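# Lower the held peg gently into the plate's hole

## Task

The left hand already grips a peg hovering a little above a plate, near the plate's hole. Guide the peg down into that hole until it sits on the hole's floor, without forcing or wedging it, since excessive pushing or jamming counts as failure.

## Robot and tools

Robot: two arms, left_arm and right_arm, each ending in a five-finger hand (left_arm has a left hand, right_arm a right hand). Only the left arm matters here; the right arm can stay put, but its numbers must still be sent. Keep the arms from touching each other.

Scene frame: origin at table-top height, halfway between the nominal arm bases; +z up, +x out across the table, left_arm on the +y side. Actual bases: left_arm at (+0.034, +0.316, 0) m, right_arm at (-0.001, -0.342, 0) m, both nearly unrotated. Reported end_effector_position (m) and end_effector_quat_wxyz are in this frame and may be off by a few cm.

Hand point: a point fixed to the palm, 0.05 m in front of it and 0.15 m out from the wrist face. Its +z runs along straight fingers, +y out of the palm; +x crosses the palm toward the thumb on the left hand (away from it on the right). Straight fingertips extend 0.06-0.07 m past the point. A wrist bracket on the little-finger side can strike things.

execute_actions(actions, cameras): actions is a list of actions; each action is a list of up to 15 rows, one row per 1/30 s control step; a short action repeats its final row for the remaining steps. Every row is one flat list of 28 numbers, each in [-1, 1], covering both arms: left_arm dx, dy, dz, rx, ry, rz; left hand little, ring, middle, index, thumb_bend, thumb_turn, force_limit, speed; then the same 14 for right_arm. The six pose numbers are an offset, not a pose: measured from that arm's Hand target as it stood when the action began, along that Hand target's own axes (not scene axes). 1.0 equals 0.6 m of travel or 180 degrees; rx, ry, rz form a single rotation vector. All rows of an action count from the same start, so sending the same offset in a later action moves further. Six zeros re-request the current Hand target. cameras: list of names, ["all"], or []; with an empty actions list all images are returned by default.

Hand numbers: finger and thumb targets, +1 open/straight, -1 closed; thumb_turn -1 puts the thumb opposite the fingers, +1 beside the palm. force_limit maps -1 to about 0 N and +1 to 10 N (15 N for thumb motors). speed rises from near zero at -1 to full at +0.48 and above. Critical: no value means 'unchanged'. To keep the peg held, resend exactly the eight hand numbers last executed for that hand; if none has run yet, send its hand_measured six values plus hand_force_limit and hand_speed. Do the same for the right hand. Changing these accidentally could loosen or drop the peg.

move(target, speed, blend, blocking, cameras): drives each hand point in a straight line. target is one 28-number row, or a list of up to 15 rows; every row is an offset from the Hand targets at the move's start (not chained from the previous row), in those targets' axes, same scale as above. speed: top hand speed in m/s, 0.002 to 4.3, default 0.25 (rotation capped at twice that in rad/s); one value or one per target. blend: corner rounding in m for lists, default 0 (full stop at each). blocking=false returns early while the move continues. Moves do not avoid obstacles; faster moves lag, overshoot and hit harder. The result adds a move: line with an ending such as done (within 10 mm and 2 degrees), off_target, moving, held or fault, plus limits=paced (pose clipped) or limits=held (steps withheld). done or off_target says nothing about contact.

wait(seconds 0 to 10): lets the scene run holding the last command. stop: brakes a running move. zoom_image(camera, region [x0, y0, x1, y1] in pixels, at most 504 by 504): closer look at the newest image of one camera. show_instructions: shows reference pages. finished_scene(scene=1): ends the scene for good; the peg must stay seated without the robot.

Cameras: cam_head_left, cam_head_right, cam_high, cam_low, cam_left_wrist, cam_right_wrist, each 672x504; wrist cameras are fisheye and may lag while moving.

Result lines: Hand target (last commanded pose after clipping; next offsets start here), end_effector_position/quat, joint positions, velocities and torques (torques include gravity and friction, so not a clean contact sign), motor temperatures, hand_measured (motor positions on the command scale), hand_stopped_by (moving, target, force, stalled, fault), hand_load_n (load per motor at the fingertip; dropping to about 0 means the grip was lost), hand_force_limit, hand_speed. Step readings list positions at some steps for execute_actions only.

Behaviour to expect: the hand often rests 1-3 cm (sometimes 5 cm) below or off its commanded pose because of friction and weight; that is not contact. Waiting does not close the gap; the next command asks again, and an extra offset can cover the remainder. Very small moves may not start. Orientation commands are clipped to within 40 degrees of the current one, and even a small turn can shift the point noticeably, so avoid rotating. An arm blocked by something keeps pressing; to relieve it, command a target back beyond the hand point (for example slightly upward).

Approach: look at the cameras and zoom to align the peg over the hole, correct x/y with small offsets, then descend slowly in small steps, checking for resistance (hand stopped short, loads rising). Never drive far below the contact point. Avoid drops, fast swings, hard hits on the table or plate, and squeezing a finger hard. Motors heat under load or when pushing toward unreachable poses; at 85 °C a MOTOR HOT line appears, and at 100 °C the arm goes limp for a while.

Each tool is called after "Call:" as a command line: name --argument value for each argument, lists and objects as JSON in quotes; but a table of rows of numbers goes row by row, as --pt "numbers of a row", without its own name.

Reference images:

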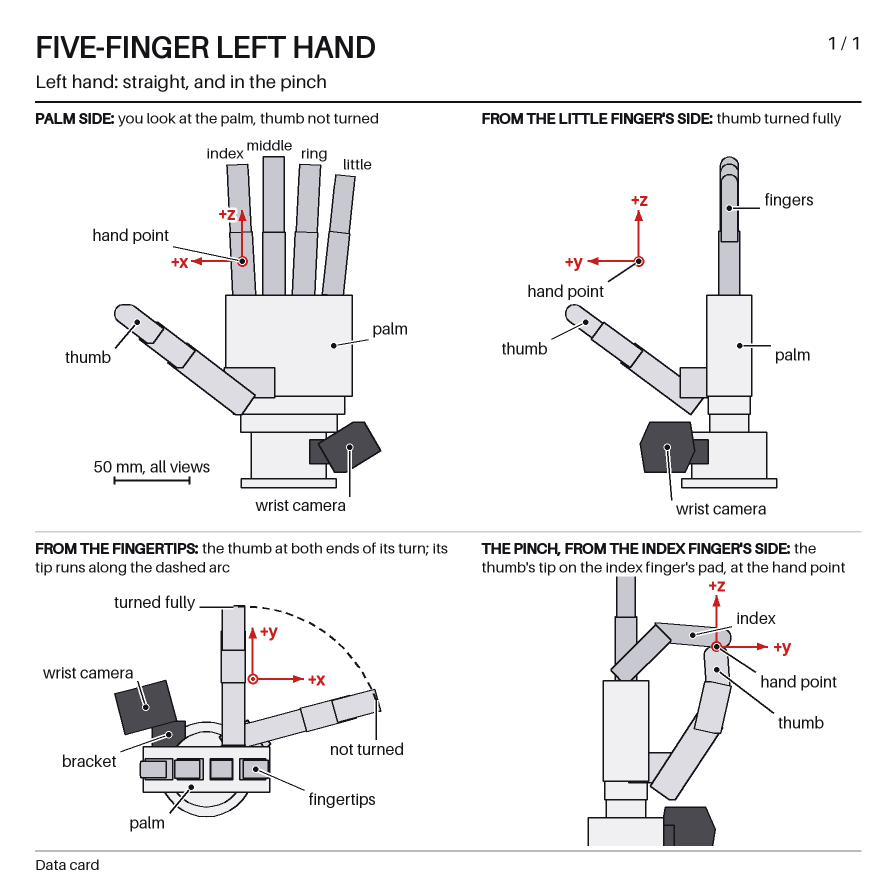

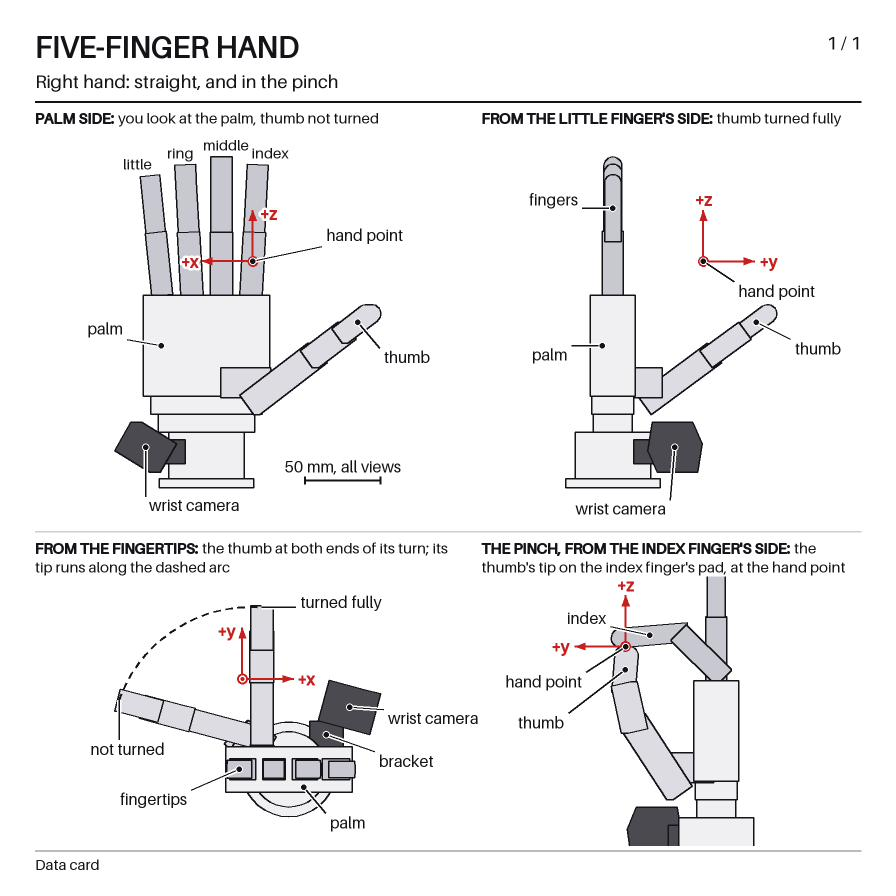

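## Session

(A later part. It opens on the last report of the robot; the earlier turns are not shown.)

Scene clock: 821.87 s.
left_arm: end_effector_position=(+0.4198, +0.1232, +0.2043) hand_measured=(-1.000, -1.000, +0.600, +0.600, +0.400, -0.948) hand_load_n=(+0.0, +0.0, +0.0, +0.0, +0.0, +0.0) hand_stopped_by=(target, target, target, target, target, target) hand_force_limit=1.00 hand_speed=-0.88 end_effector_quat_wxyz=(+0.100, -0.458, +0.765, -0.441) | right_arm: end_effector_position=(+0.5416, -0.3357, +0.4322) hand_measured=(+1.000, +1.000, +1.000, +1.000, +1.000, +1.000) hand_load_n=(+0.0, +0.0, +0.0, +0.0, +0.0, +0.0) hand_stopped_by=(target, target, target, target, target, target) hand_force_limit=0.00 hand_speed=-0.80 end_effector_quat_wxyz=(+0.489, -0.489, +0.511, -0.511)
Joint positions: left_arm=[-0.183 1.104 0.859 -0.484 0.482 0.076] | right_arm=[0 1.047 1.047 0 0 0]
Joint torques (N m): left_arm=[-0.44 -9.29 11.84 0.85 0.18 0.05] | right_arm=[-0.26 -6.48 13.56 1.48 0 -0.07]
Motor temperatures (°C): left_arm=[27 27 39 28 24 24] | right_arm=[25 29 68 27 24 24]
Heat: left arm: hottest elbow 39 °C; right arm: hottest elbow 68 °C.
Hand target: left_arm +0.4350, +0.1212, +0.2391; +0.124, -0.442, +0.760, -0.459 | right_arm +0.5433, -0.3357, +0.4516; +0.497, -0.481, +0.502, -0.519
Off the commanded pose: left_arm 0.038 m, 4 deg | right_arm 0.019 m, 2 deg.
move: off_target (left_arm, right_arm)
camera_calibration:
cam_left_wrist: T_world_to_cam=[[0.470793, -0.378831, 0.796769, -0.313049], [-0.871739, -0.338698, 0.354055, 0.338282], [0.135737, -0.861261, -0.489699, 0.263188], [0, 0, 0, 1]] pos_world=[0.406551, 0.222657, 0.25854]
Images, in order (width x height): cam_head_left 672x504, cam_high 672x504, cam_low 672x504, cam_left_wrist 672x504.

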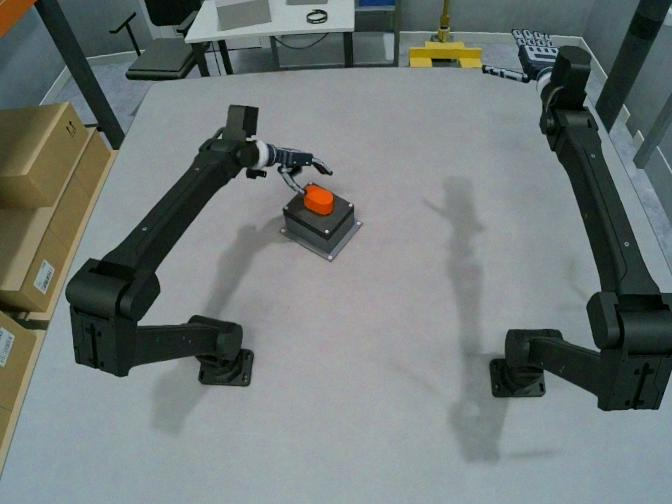

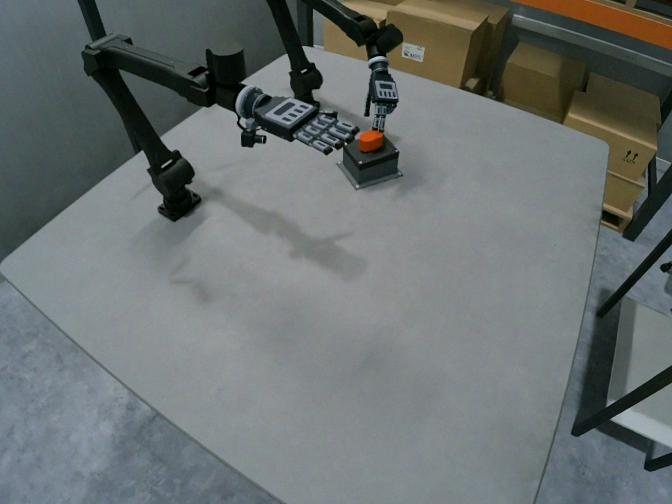

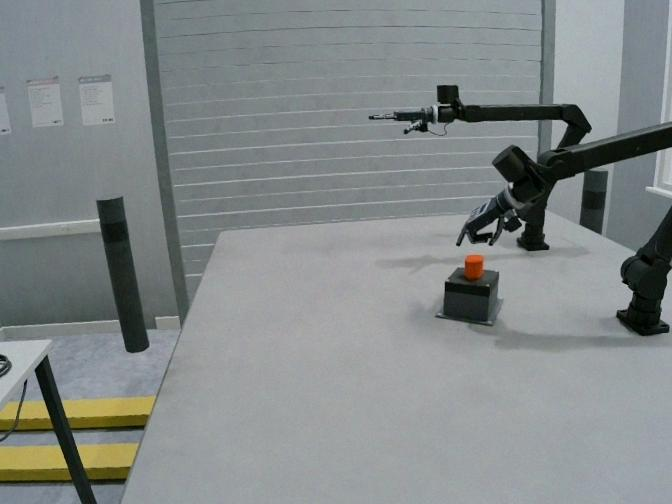

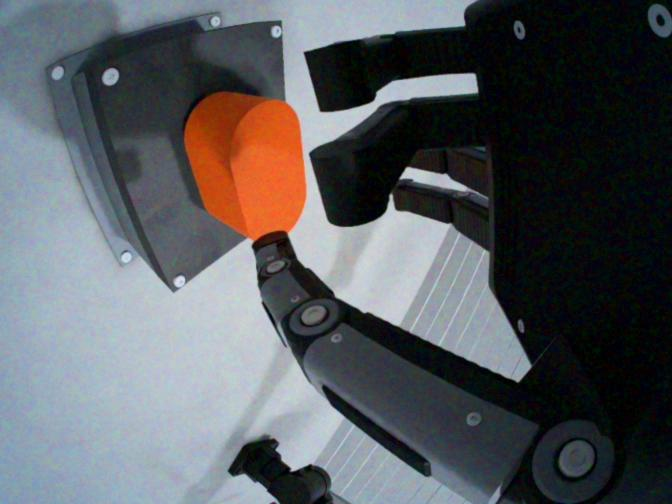

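Call:
move --pt "0 0 0 0 0 0 -1 -1 -1 -1 1 1 0 -0.3 0 0 0 0 0 0 1 1 1 1 1 1 0 -0.8" --pt "0.0312 0.0702 0.0485 -0.0015 -0.0392 0.0572 -1 -1 -1 -1 1 1 0 -0.3 0 0 0 0 0 0 1 1 1 1 1 1 0 -0.8" --speed 0.1 --cameras '["cam_left_wrist","cam_low","cam_high","cam_head_left"]'

Call:
zoom_image --camera "cam_low" --region '[445, 220, 505, 290]'

Call:
zoom_image --camera "cam_head_left" --region '[280, 150, 365, 245]'

Call:
zoom_image --camera "cam_high" --region '[345, 95, 405, 165]'

Scene clock: 882.07 s.
left_arm: end_effector_position=(+0.4188, +0.1005, +0.1866) hand_measured=(-1.000, -1.000, -1.000, -1.000, +1.000, +1.000) hand_load_n=(+0.0, +0.0, +0.5, +0.0, +0.0, +0.0) hand_stopped_by=(target, target, target, target, target, target) hand_force_limit=0.00 hand_speed=-0.30 end_effector_quat_wxyz=(+0.200, -0.412, +0.791, -0.407) | right_arm: end_effector_position=(+0.5416, -0.3357, +0.4322) hand_measured=(+1.000, +1.000, +1.000, +1.000, +1.000, +1.000) hand_load_n=(+0.0, +0.0, +0.0, +0.0, +0.0, +0.0) hand_stopped_by=(target, target, target, target, target, target) hand_force_limit=0.00 hand_speed=-0.80 end_effector_quat_wxyz=(+0.489, -0.489, +0.511, -0.511)
Joint positions: left_arm=[-0.351 1.07 0.801 -0.378 0.216 0.137] | right_arm=[0 1.047 1.047 0 0 0]
Joint torques (N m): left_arm=[-1.03 -9.11 7.04 2.19 0.1 0.06] | right_arm=[-0.21 -6.48 13.57 1.47 0 -0.07]
Motor temperatures (°C): left_arm=[27 27 46 28 24 24] | right_arm=[25 29 69 27 24 24]
Heat: left arm: hottest elbow 46 °C; right arm: hottest elbow 69 °C.
Hand target: left_arm +0.4179, +0.0971, +0.1932; +0.210, -0.400, +0.789, -0.417 | right_arm +0.5433, -0.3357, +0.4516; +0.497, -0.481, +0.502, -0.519
Off the commanded pose: left_arm 0.007 m, 2 deg | right_arm 0.019 m, 2 deg.
move: off_target (right_arm)
camera_calibration:
cam_left_wrist: T_world_to_cam=[[0.345846, -0.518703, 0.781881, -0.237905], [-0.911376, -0.383863, 0.148469, 0.395518], [0.223124, -0.763935, -0.605491, 0.210455], [0, 0, 0, 1]] pos_world=[0.395786, 0.189197, 0.25472]
Images, in order (width x height): cam_head_left 672x504, cam_high 672x504, cam_low 672x504, cam_left_wrist 672x504.

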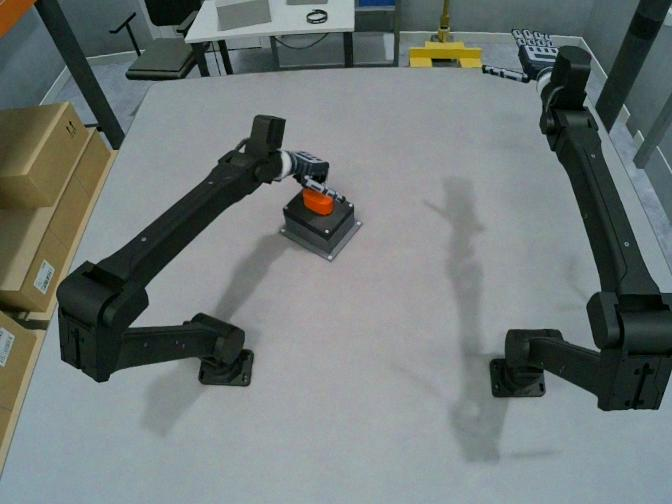

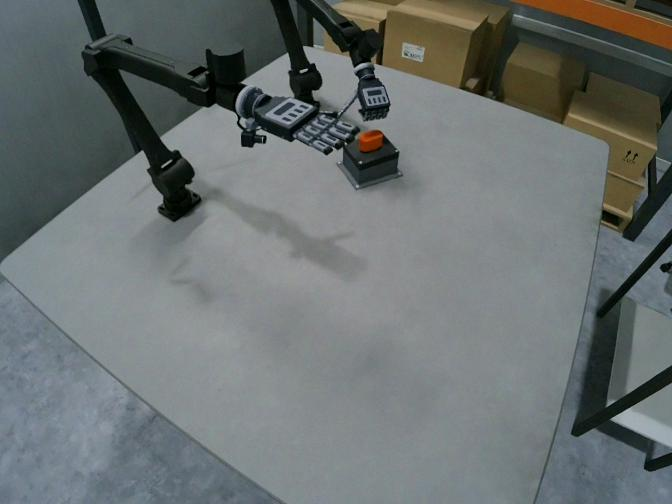

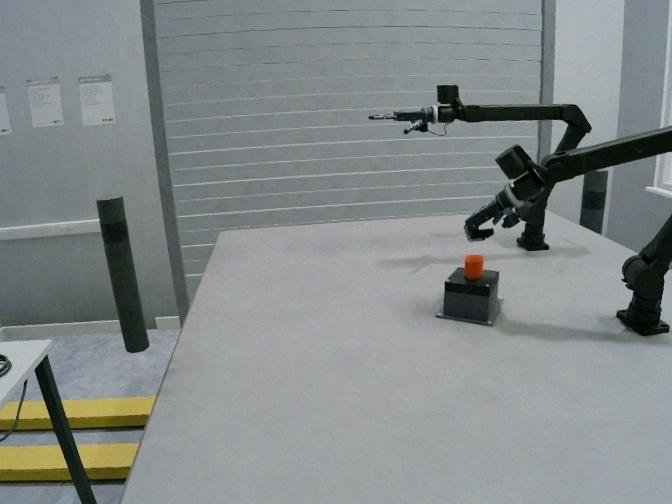

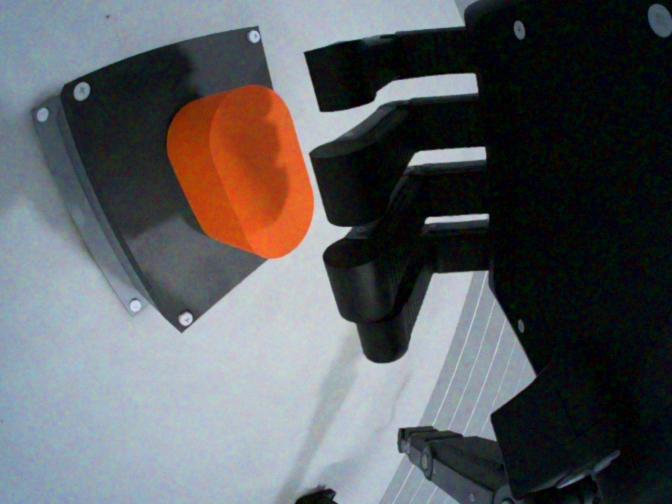

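Scaled by 7.200 from the camera's 672x504 image, which has a finer 960x720 frame.

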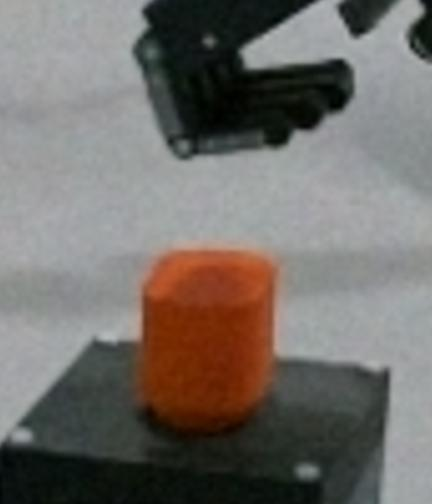

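Scaled by 5.305 from the camera's 672x504 image, which has a finer 960x720 frame.

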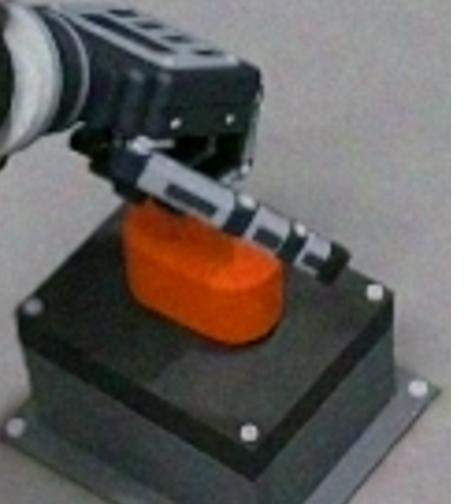

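Scaled by 7.200 from the camera's 672x504 image, which has a finer 960x720 frame.

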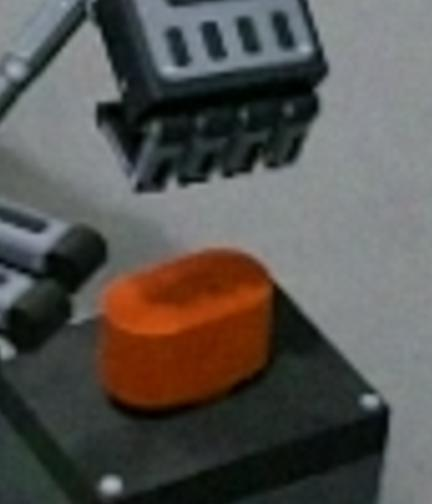

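Call:
move --target '[0.0145,0.0447,0.0235,0,0,0,-1,-1,-1,-1,1,1,0,-0.3,0,0,0,0,0,0,1,1,1,1,1,1,0,-0.8]' --speed 0.05 --cameras '["cam_left_wrist","cam_low","cam_high","cam_head_left"]'

Call:
zoom_image --camera "cam_low" --region '[445, 220, 505, 290]'

Call:
zoom_image --camera "cam_high" --region '[345, 95, 405, 165]'

Scene clock: 899.37 s.
left_arm: end_effector_position=(+0.4107, +0.0973, +0.1608) hand_measured=(-1.000, -1.000, -1.000, -1.000, +1.000, +1.000) hand_load_n=(+0.0, +0.0, +0.0, +0.0, -0.5, +0.0) hand_stopped_by=(target, target, target, target, target, target) hand_force_limit=0.00 hand_speed=-0.30 end_effector_quat_wxyz=(+0.207, -0.405, +0.791, -0.409) | right_arm: end_effector_position=(+0.5416, -0.3357, +0.4322) hand_measured=(+1.000, +1.000, +1.000, +1.000, +1.000, +1.000) hand_load_n=(+0.0, +0.0, +0.0, +0.0, +0.0, +0.0) hand_stopped_by=(target, target, target, target, target, target) hand_force_limit=0.00 hand_speed=-0.80 end_effector_quat_wxyz=(+0.489, -0.489, +0.511, -0.511)
Joint positions: left_arm=[-0.373 1.07 0.725 -0.288 0.197 0.137] | right_arm=[0 1.047 1.047 0 0 0]
Joint torques (N m): left_arm=[-1.55 -7.77 6.86 2.26 0.03 -0.06] | right_arm=[-0.26 -6.48 13.57 1.48 0 -0.07]
Motor temperatures (°C): left_arm=[27 27 45 28 24 24] | right_arm=[25 29 69 27 24 24]
Heat: left arm: hottest elbow 45 °C; right arm: hottest elbow 69 °C.
Hand target: left_arm +0.4098, +0.0923, +0.1630; +0.210, -0.400, +0.789, -0.417 | right_arm +0.5433, -0.3357, +0.4516; +0.497, -0.481, +0.502, -0.519
Off the commanded pose: left_arm 0.006 m, 1 deg | right_arm 0.019 m, 2 deg.
move: off_target (right_arm)
camera_calibration:
cam_left_wrist: T_world_to_cam=[[0.328798, -0.525303, 0.784824, -0.209412], [-0.91629, -0.378692, 0.130407, 0.39514], [0.228703, -0.762004, -0.605843, 0.191671], [0, 0, 0, 1]] pos_world=[0.387082, 0.185685, 0.228946]
Images, in order (width x height): cam_head_left 672x504, cam_high 672x504, cam_low 672x504, cam_left_wrist 672x504.

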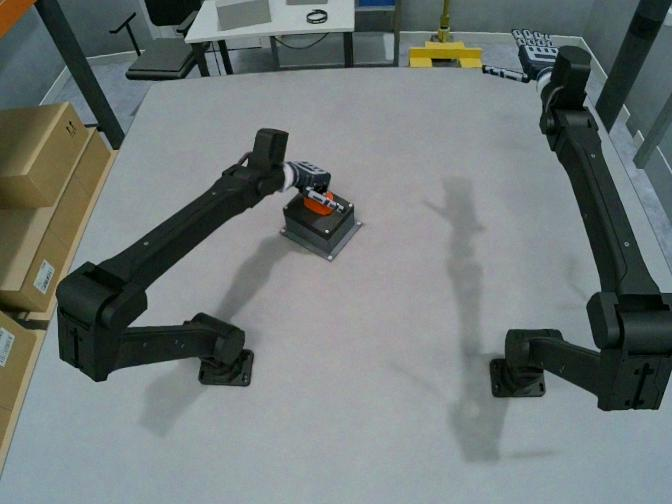

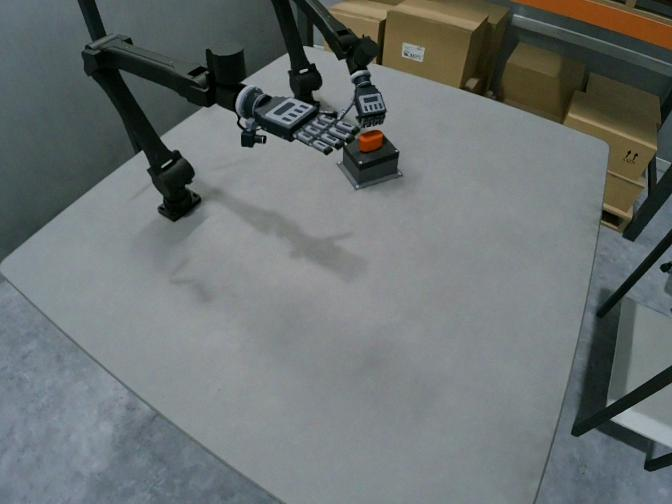

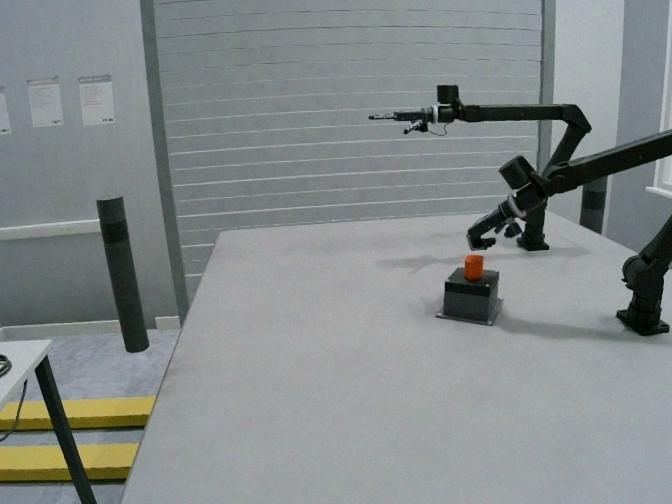

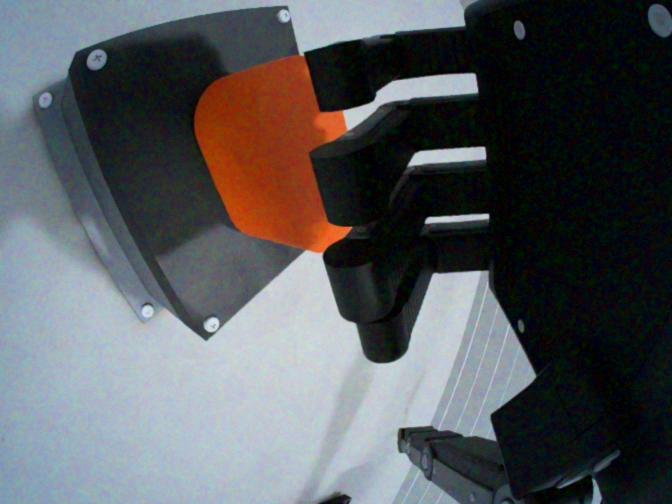

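Scaled by 7.200 from the camera's 672x504 image, which has a finer 960x720 frame.

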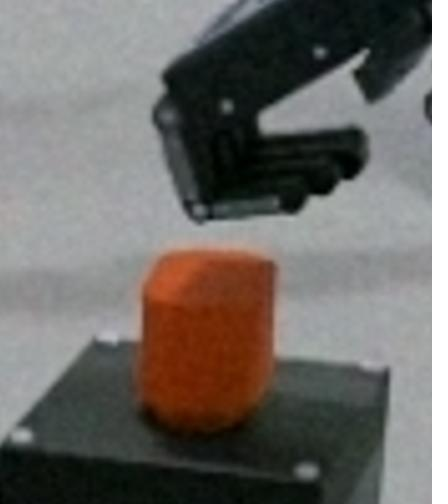

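Scaled by 7.200 from the camera's 672x504 image, which has a finer 960x720 frame.

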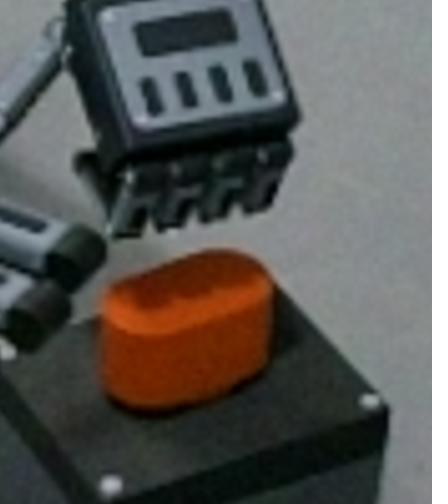

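Call:
move --target '[-0.0015,0.0363,0.0237,0,0,0,-1,-1,-1,-1,1,1,0,-0.3,0,0,0,0,0,0,1,1,1,1,1,1,0,-0.8]' --speed 0.03 --cameras '["cam_left_wrist","cam_low","cam_high","cam_head_left"]'

Call:
zoom_image --camera "cam_low" --region '[445, 220, 505, 290]'

Call:
zoom_image --camera "cam_high" --region '[345, 95, 405, 165]'

Scene clock: 905.63 s.
left_arm: end_effector_position=(+0.4100, +0.0976, +0.1421) hand_measured=(-1.000, -1.000, -1.000, -1.000, +1.000, +1.000) hand_load_n=(+0.0, +0.5, +0.0, +0.0, +0.0, +0.0) hand_stopped_by=(target, target, target, target, target, target) hand_force_limit=0.00 hand_speed=-0.30 end_effector_quat_wxyz=(+0.212, -0.402, +0.788, -0.415) | right_arm: end_effector_position=(+0.5416, -0.3357, +0.4322) hand_measured=(+1.000, +1.000, +1.000, +1.000, +1.000, +1.000) hand_load_n=(+0.0, +0.0, +0.0, +0.0, +0.0, -0.5) hand_stopped_by=(target, target, target, target, target, target) hand_force_limit=0.00 hand_speed=-0.80 end_effector_quat_wxyz=(+0.489, -0.489, +0.511, -0.511)
Joint positions: left_arm=[-0.373 1.083 0.672 -0.204 0.197 0.137] | right_arm=[0 1.047 1.047 0 0 0]
Joint torques (N m): left_arm=[-1.55 -5.95 6.89 2.32 0.11 -0.02] | right_arm=[-0.21 -6.53 13.56 1.48 0 -0.07]
Motor temperatures (°C): left_arm=[27 27 44 28 24 24] | right_arm=[25 29 69 27 24 24]
Heat: left arm: hottest elbow 44 °C; right arm: hottest elbow 69 °C.
Hand target: left_arm +0.4099, +0.0933, +0.1371; +0.210, -0.400, +0.789, -0.417 | right_arm +0.5433, -0.3357, +0.4516; +0.497, -0.481, +0.502, -0.519
Off the commanded pose: left_arm 0.007 m, 0 deg | right_arm 0.019 m, 2 deg.
move: off_target (right_arm)
camera_calibration:
cam_left_wrist: T_world_to_cam=[[0.315691, -0.519961, 0.793713, -0.190667], [-0.918364, -0.377807, 0.117768, 0.399559], [0.238635, -0.766096, -0.596784, 0.175785], [0, 0, 0, 1]] pos_world=[0.385184, 0.186484, 0.209185]
Images, in order (width x height): cam_head_left 672x504, cam_high 672x504, cam_low 672x504, cam_left_wrist 672x504.

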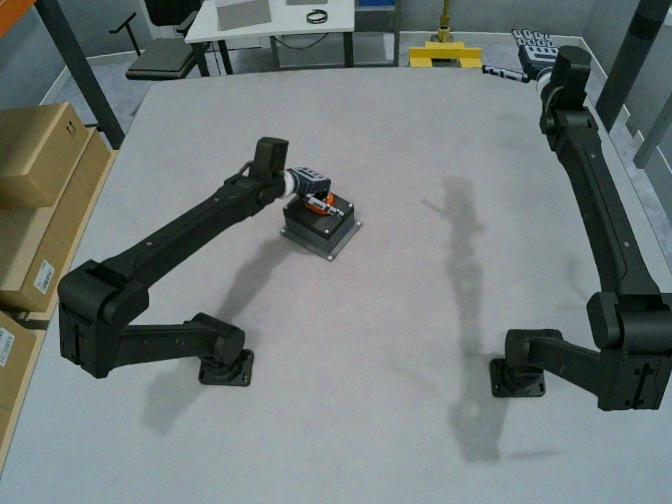

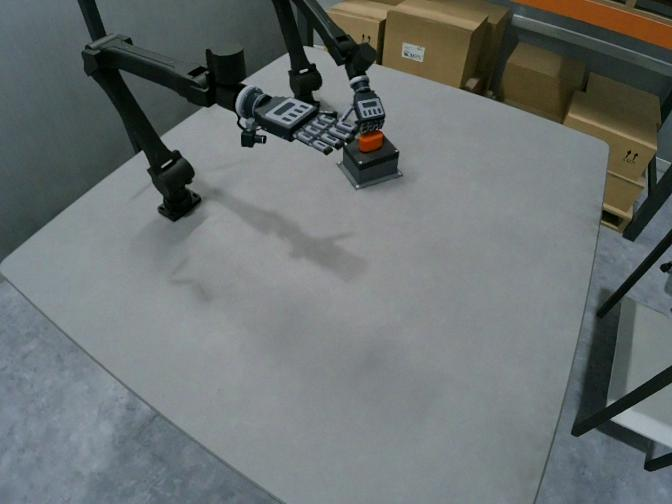

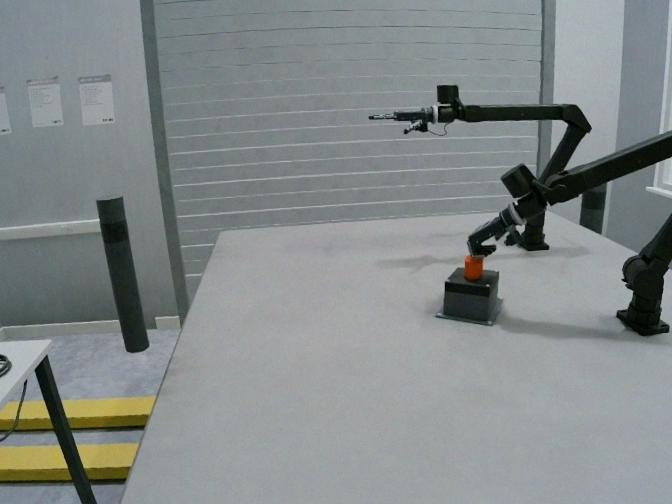

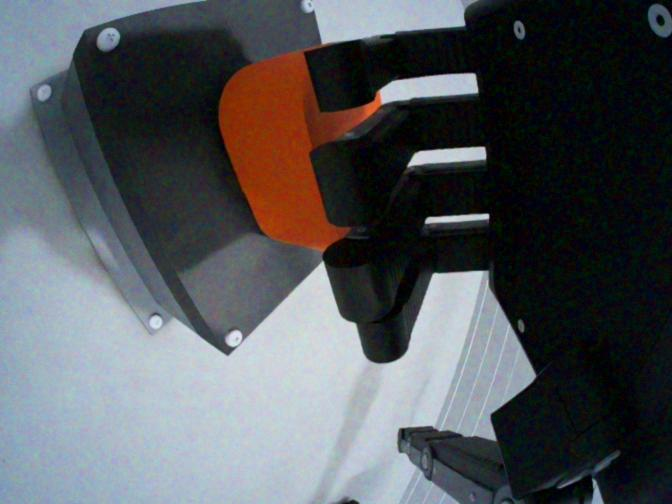

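Scaled by 7.200 from the camera's 672x504 image, which has a finer 960x720 frame.

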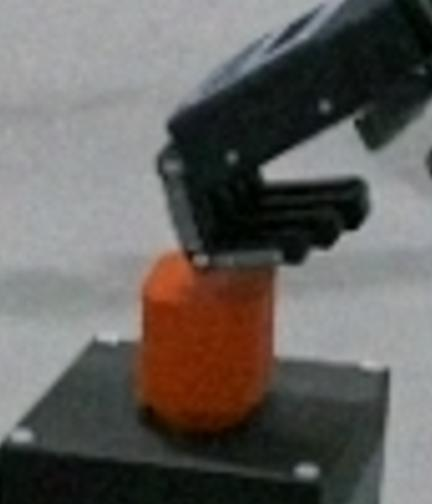

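Scaled by 7.200 from the camera's 672x504 image, which has a finer 960x720 frame.

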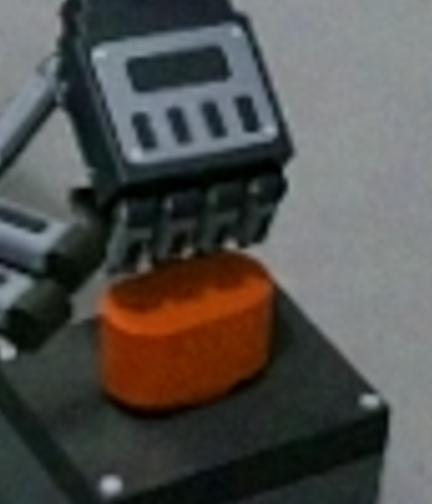

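Call:
move --target '[0,0.0165,0.0113,0,0,0,-1,-1,-1,-1,1,1,0,-0.3,0,0,0,0,0,0,1,1,1,1,1,1,0,-0.8]' --speed 0.03 --cameras '["cam_left_wrist","cam_low","cam_high","cam_head_left"]'

Call:
zoom_image --camera "cam_low" --region '[445, 220, 505, 290]'

Call:
zoom_image --camera "cam_high" --region '[345, 95, 405, 165]'

Scene clock: 911.67 s.
left_arm: end_effector_position=(+0.4105, +0.0974, +0.1310) hand_measured=(-1.000, -1.000, -1.000, -1.000, +1.000, +1.000) hand_load_n=(+0.0, +0.0, +0.0, +0.0, +0.0, +0.0) hand_stopped_by=(target, target, target, target, target, target) hand_force_limit=0.00 hand_speed=-0.30 end_effector_quat_wxyz=(+0.212, -0.402, +0.788, -0.416) | right_arm: end_effector_position=(+0.5416, -0.3357, +0.4322) hand_measured=(+1.000, +1.000, +1.000, +1.000, +1.000, +1.000) hand_load_n=(+0.0, +0.0, +0.0, +0.0, +0.0, +0.0) hand_stopped_by=(target, target, target, target, target, target) hand_force_limit=0.00 hand_speed=-0.80 end_effector_quat_wxyz=(+0.489, -0.489, +0.511, -0.511)
Joint positions: left_arm=[-0.373 1.1 0.651 -0.164 0.197 0.137] | right_arm=[0 1.047 1.047 0 0 0]
Joint torques (N m): left_arm=[-1.03 -6.01 6.61 2.21 0.12 -0.05] | right_arm=[-0.26 -6.53 13.57 1.48 0.01 -0.07]
Motor temperatures (°C): left_arm=[27 27 44 28 23 24] | right_arm=[25 29 69 27 24 24]
Heat: left arm: hottest elbow 44 °C; right arm: hottest elbow 69 °C.
Hand target: left_arm +0.4099, +0.0933, +0.1250; +0.210, -0.400, +0.789, -0.417 | right_arm +0.5433, -0.3357, +0.4516; +0.497, -0.481, +0.502, -0.519
Off the commanded pose: left_arm 0.007 m, 0 deg | right_arm 0.019 m, 2 deg.
move: off_target (right_arm)
camera_calibration:
cam_left_wrist: T_world_to_cam=[[0.314328, -0.519429, 0.794601, -0.181761], [-0.918549, -0.37778, 0.116406, 0.401505], [0.23972, -0.76647, -0.595868, 0.168325], [0, 0, 0, 1]] pos_world=[0.385584, 0.186284, 0.197989]
Images, in order (width x height): cam_head_left 672x504, cam_high 672x504, cam_low 672x504, cam_left_wrist 672x504.

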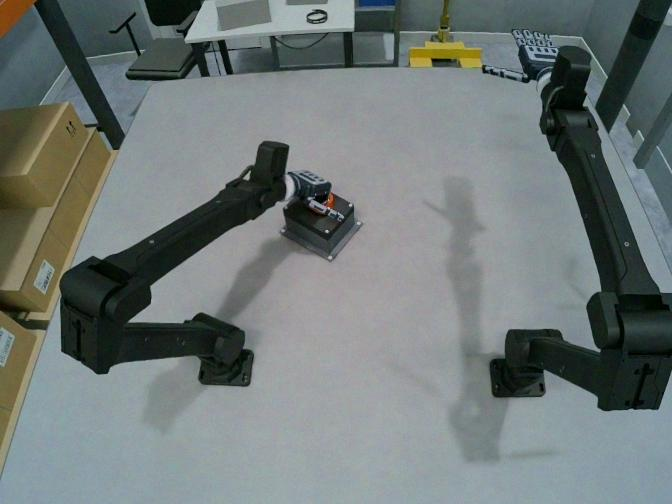

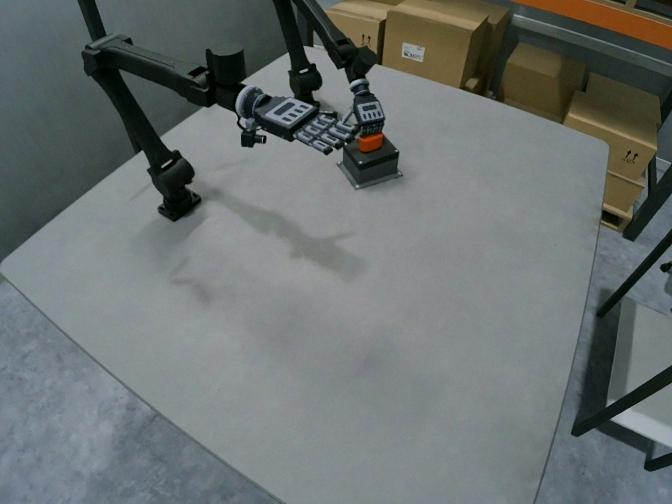

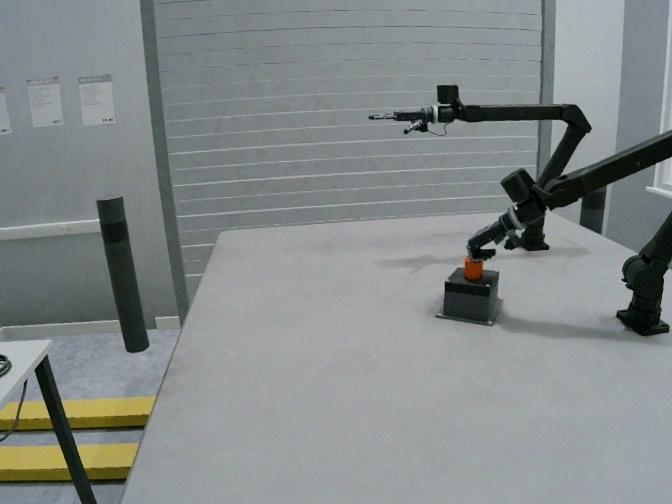

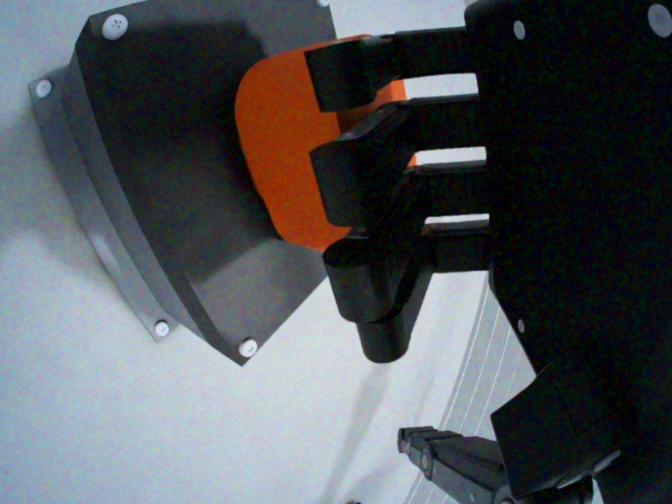

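Scaled by 7.200 from the camera's 672x504 image, which has a finer 960x720 frame.

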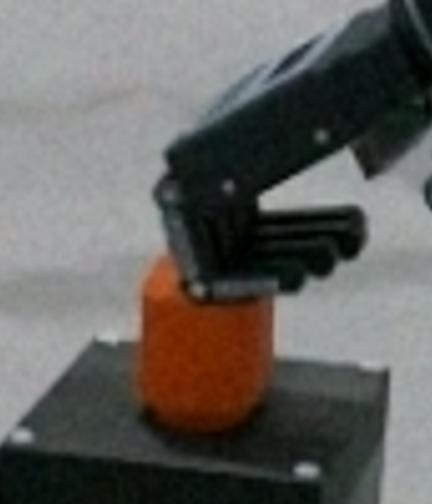

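Scaled by 7.200 from the camera's 672x504 image, which has a finer 960x720 frame.

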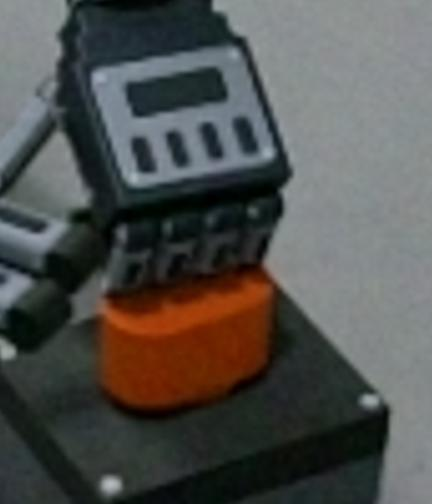

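Call:
move --target '[0,0.0110,0.0075,0,0,0,-1,-1,-1,-1,1,1,0,-0.3,0,0,0,0,0,0,1,1,1,1,1,1,0,-0.8]' --speed 0.03

Scene clock: 915.73 s.
left_arm: end_effector_position=(+0.4135, +0.0961, +0.1296) hand_measured=(-1.000, -1.000, -1.000, -1.000, +1.000, +1.000) hand_load_n=(+0.0, +0.0, +0.0, +0.0, +0.0, +0.0) hand_stopped_by=(target, target, target, target, target, target) hand_force_limit=0.00 hand_speed=-0.30 end_effector_quat_wxyz=(+0.218, -0.399, +0.785, -0.422) | right_arm: end_effector_position=(+0.5416, -0.3357, +0.4322) hand_measured=(+1.000, +1.000, +1.000, +1.000, +1.000, +1.000) hand_load_n=(+0.0, +0.0, +0.0, +0.0, +0.0, -0.5) hand_stopped_by=(target, target, target, target, target, target) hand_force_limit=0.00 hand_speed=-0.80 end_effector_quat_wxyz=(+0.489, -0.489, +0.511, -0.511)
Joint positions: left_arm=[-0.373 1.106 0.641 -0.13 0.197 0.137] | right_arm=[0 1.047 1.047 0 0 0]
Joint torques (N m): left_arm=[-1.26 -5.71 6.09 1.88 0.13 -0.01] | right_arm=[-0.26 -6.48 13.57 1.48 0 -0.07]
Motor temperatures (°C): left_arm=[27 27 44 28 23 24] | right_arm=[25 29 69 27 24 24]
Heat: left arm: hottest elbow 44 °C; right arm: hottest elbow 69 °C.
Hand target: left_arm +0.4099, +0.0932, +0.1170; +0.210, -0.400, +0.789, -0.417 | right_arm +0.5433, -0.3357, +0.4516; +0.497, -0.481, +0.502, -0.519
Off the commanded pose: left_arm 0.013 m, 1 deg | right_arm 0.019 m, 2 deg.
move: off_target (left_arm, right_arm)

Call:
move --target '[0,0.0172,0.0118,0,0,0,-1,-1,-1,-1,1,1,0,-0.3,0,0,0,0,0,0,1,1,1,1,1,1,0,-0.8]' --speed 0.03 --cameras '["cam_left_wrist","cam_low","cam_high","cam_head_left"]'

Call:
zoom_image --camera "cam_low" --region '[445, 220, 505, 290]'

Call:
zoom_image --camera "cam_high" --region '[345, 95, 405, 165]'

Scene clock: 920.20 s.
left_arm: end_effector_position=(+0.4173, +0.0946, +0.1284) hand_measured=(-1.000, -1.000, -1.000, -1.000, +1.000, +1.000) hand_load_n=(-2.0, +0.0, +0.0, +0.0, +0.0, -0.5) hand_stopped_by=(target, target, target, target, target, target) hand_force_limit=0.00 hand_speed=-0.30 end_effector_quat_wxyz=(+0.226, -0.395, +0.779, -0.431) | right_arm: end_effector_position=(+0.5416, -0.3357, +0.4322) hand_measured=(+1.000, +1.000, +1.000, +1.000, +1.000, +1.000) hand_load_n=(+0.0, +0.0, -0.5, +0.0, +0.0, +0.0) hand_stopped_by=(target, target, target, target, target, target) hand_force_limit=0.00 hand_speed=-0.80 end_effector_quat_wxyz=(+0.489, -0.489, +0.511, -0.511)
Joint positions: left_arm=[-0.373 1.112 0.627 -0.081 0.197 0.137] | right_arm=[0 1.047 1.047 0 0 0]
Joint torques (N m): left_arm=[-1.2 -4.37 5.68 1.91 0.11 -0.04] | right_arm=[-0.26 -6.48 13.56 1.48 0.01 -0.07]
Motor temperatures (°C): left_arm=[27 27 43 28 23 24] | right_arm=[25 29 69 27 24 24]
Heat: left arm: hottest elbow 43 °C; right arm: hottest elbow 69 °C.
Hand target: left_arm +0.4099, +0.0932, +0.1045; +0.210, -0.400, +0.789, -0.417 | right_arm +0.5433, -0.3357, +0.4516; +0.497, -0.481, +0.502, -0.519
Off the commanded pose: left_arm 0.025 m, 3 deg | right_arm 0.019 m, 2 deg.
move: off_target (left_arm, right_arm)
camera_calibration:
cam_left_wrist: T_world_to_cam=[[0.279273, -0.505085, 0.816637, -0.172908], [-0.922913, -0.375933, 0.0831052, 0.413061], [0.265026, -0.776894, -0.571137, 0.150256], [0, 0, 0, 1]] pos_world=[0.389686, 0.184683, 0.192693]
Images, in order (width x height): cam_head_left 672x504, cam_high 672x504, cam_low 672x504, cam_left_wrist 672x504.

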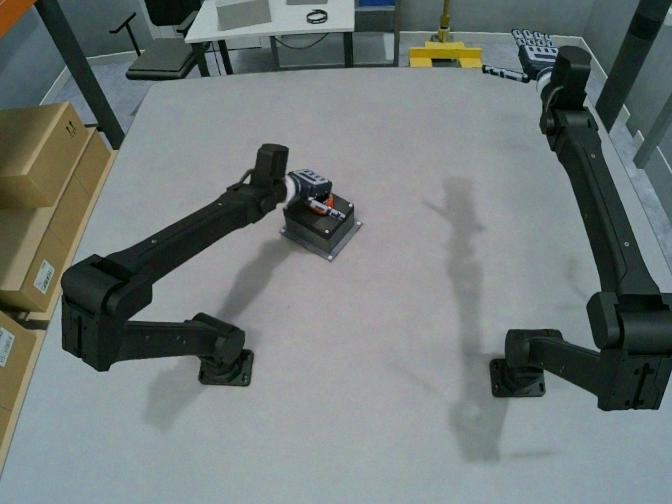

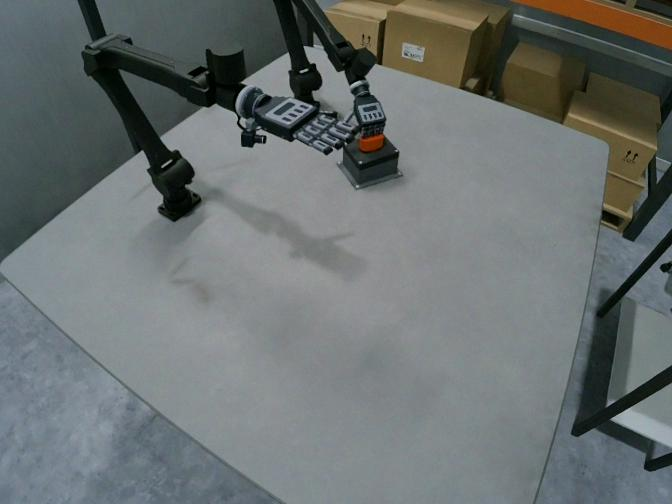

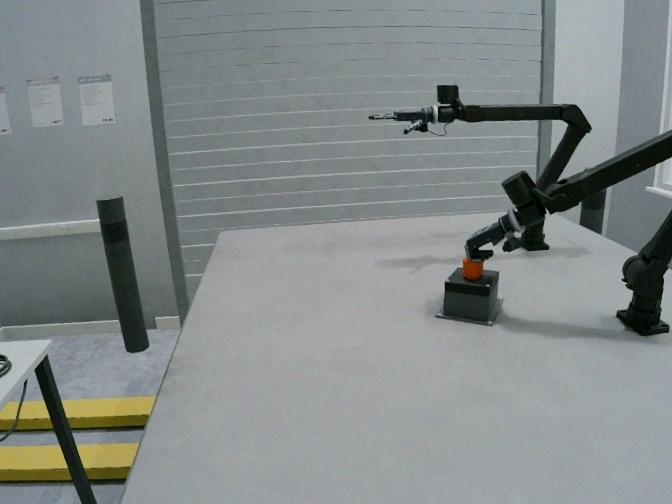

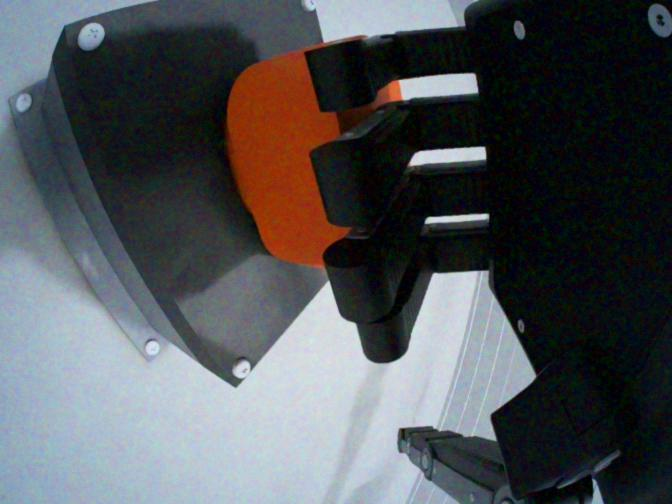

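Scaled by 7.200 from the camera's 672x504 image, which has a finer 960x720 frame.

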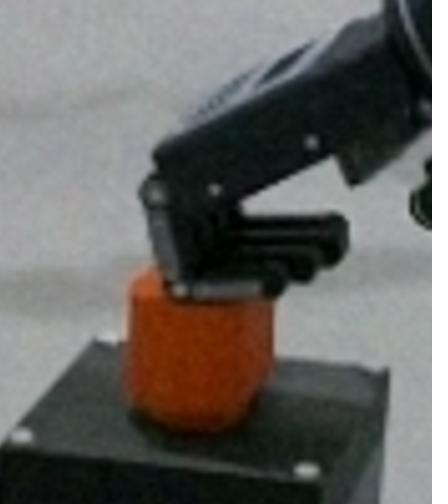

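Scaled by 7.200 from the camera's 672x504 image, which has a finer 960x720 frame.

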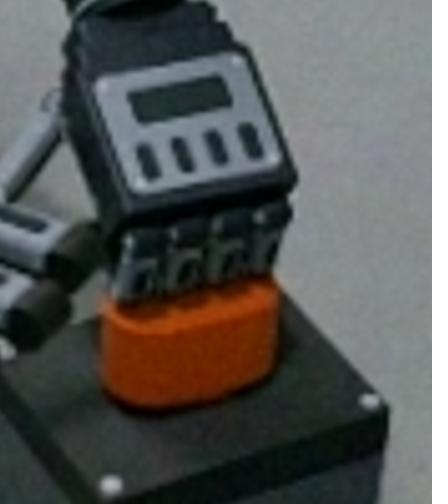

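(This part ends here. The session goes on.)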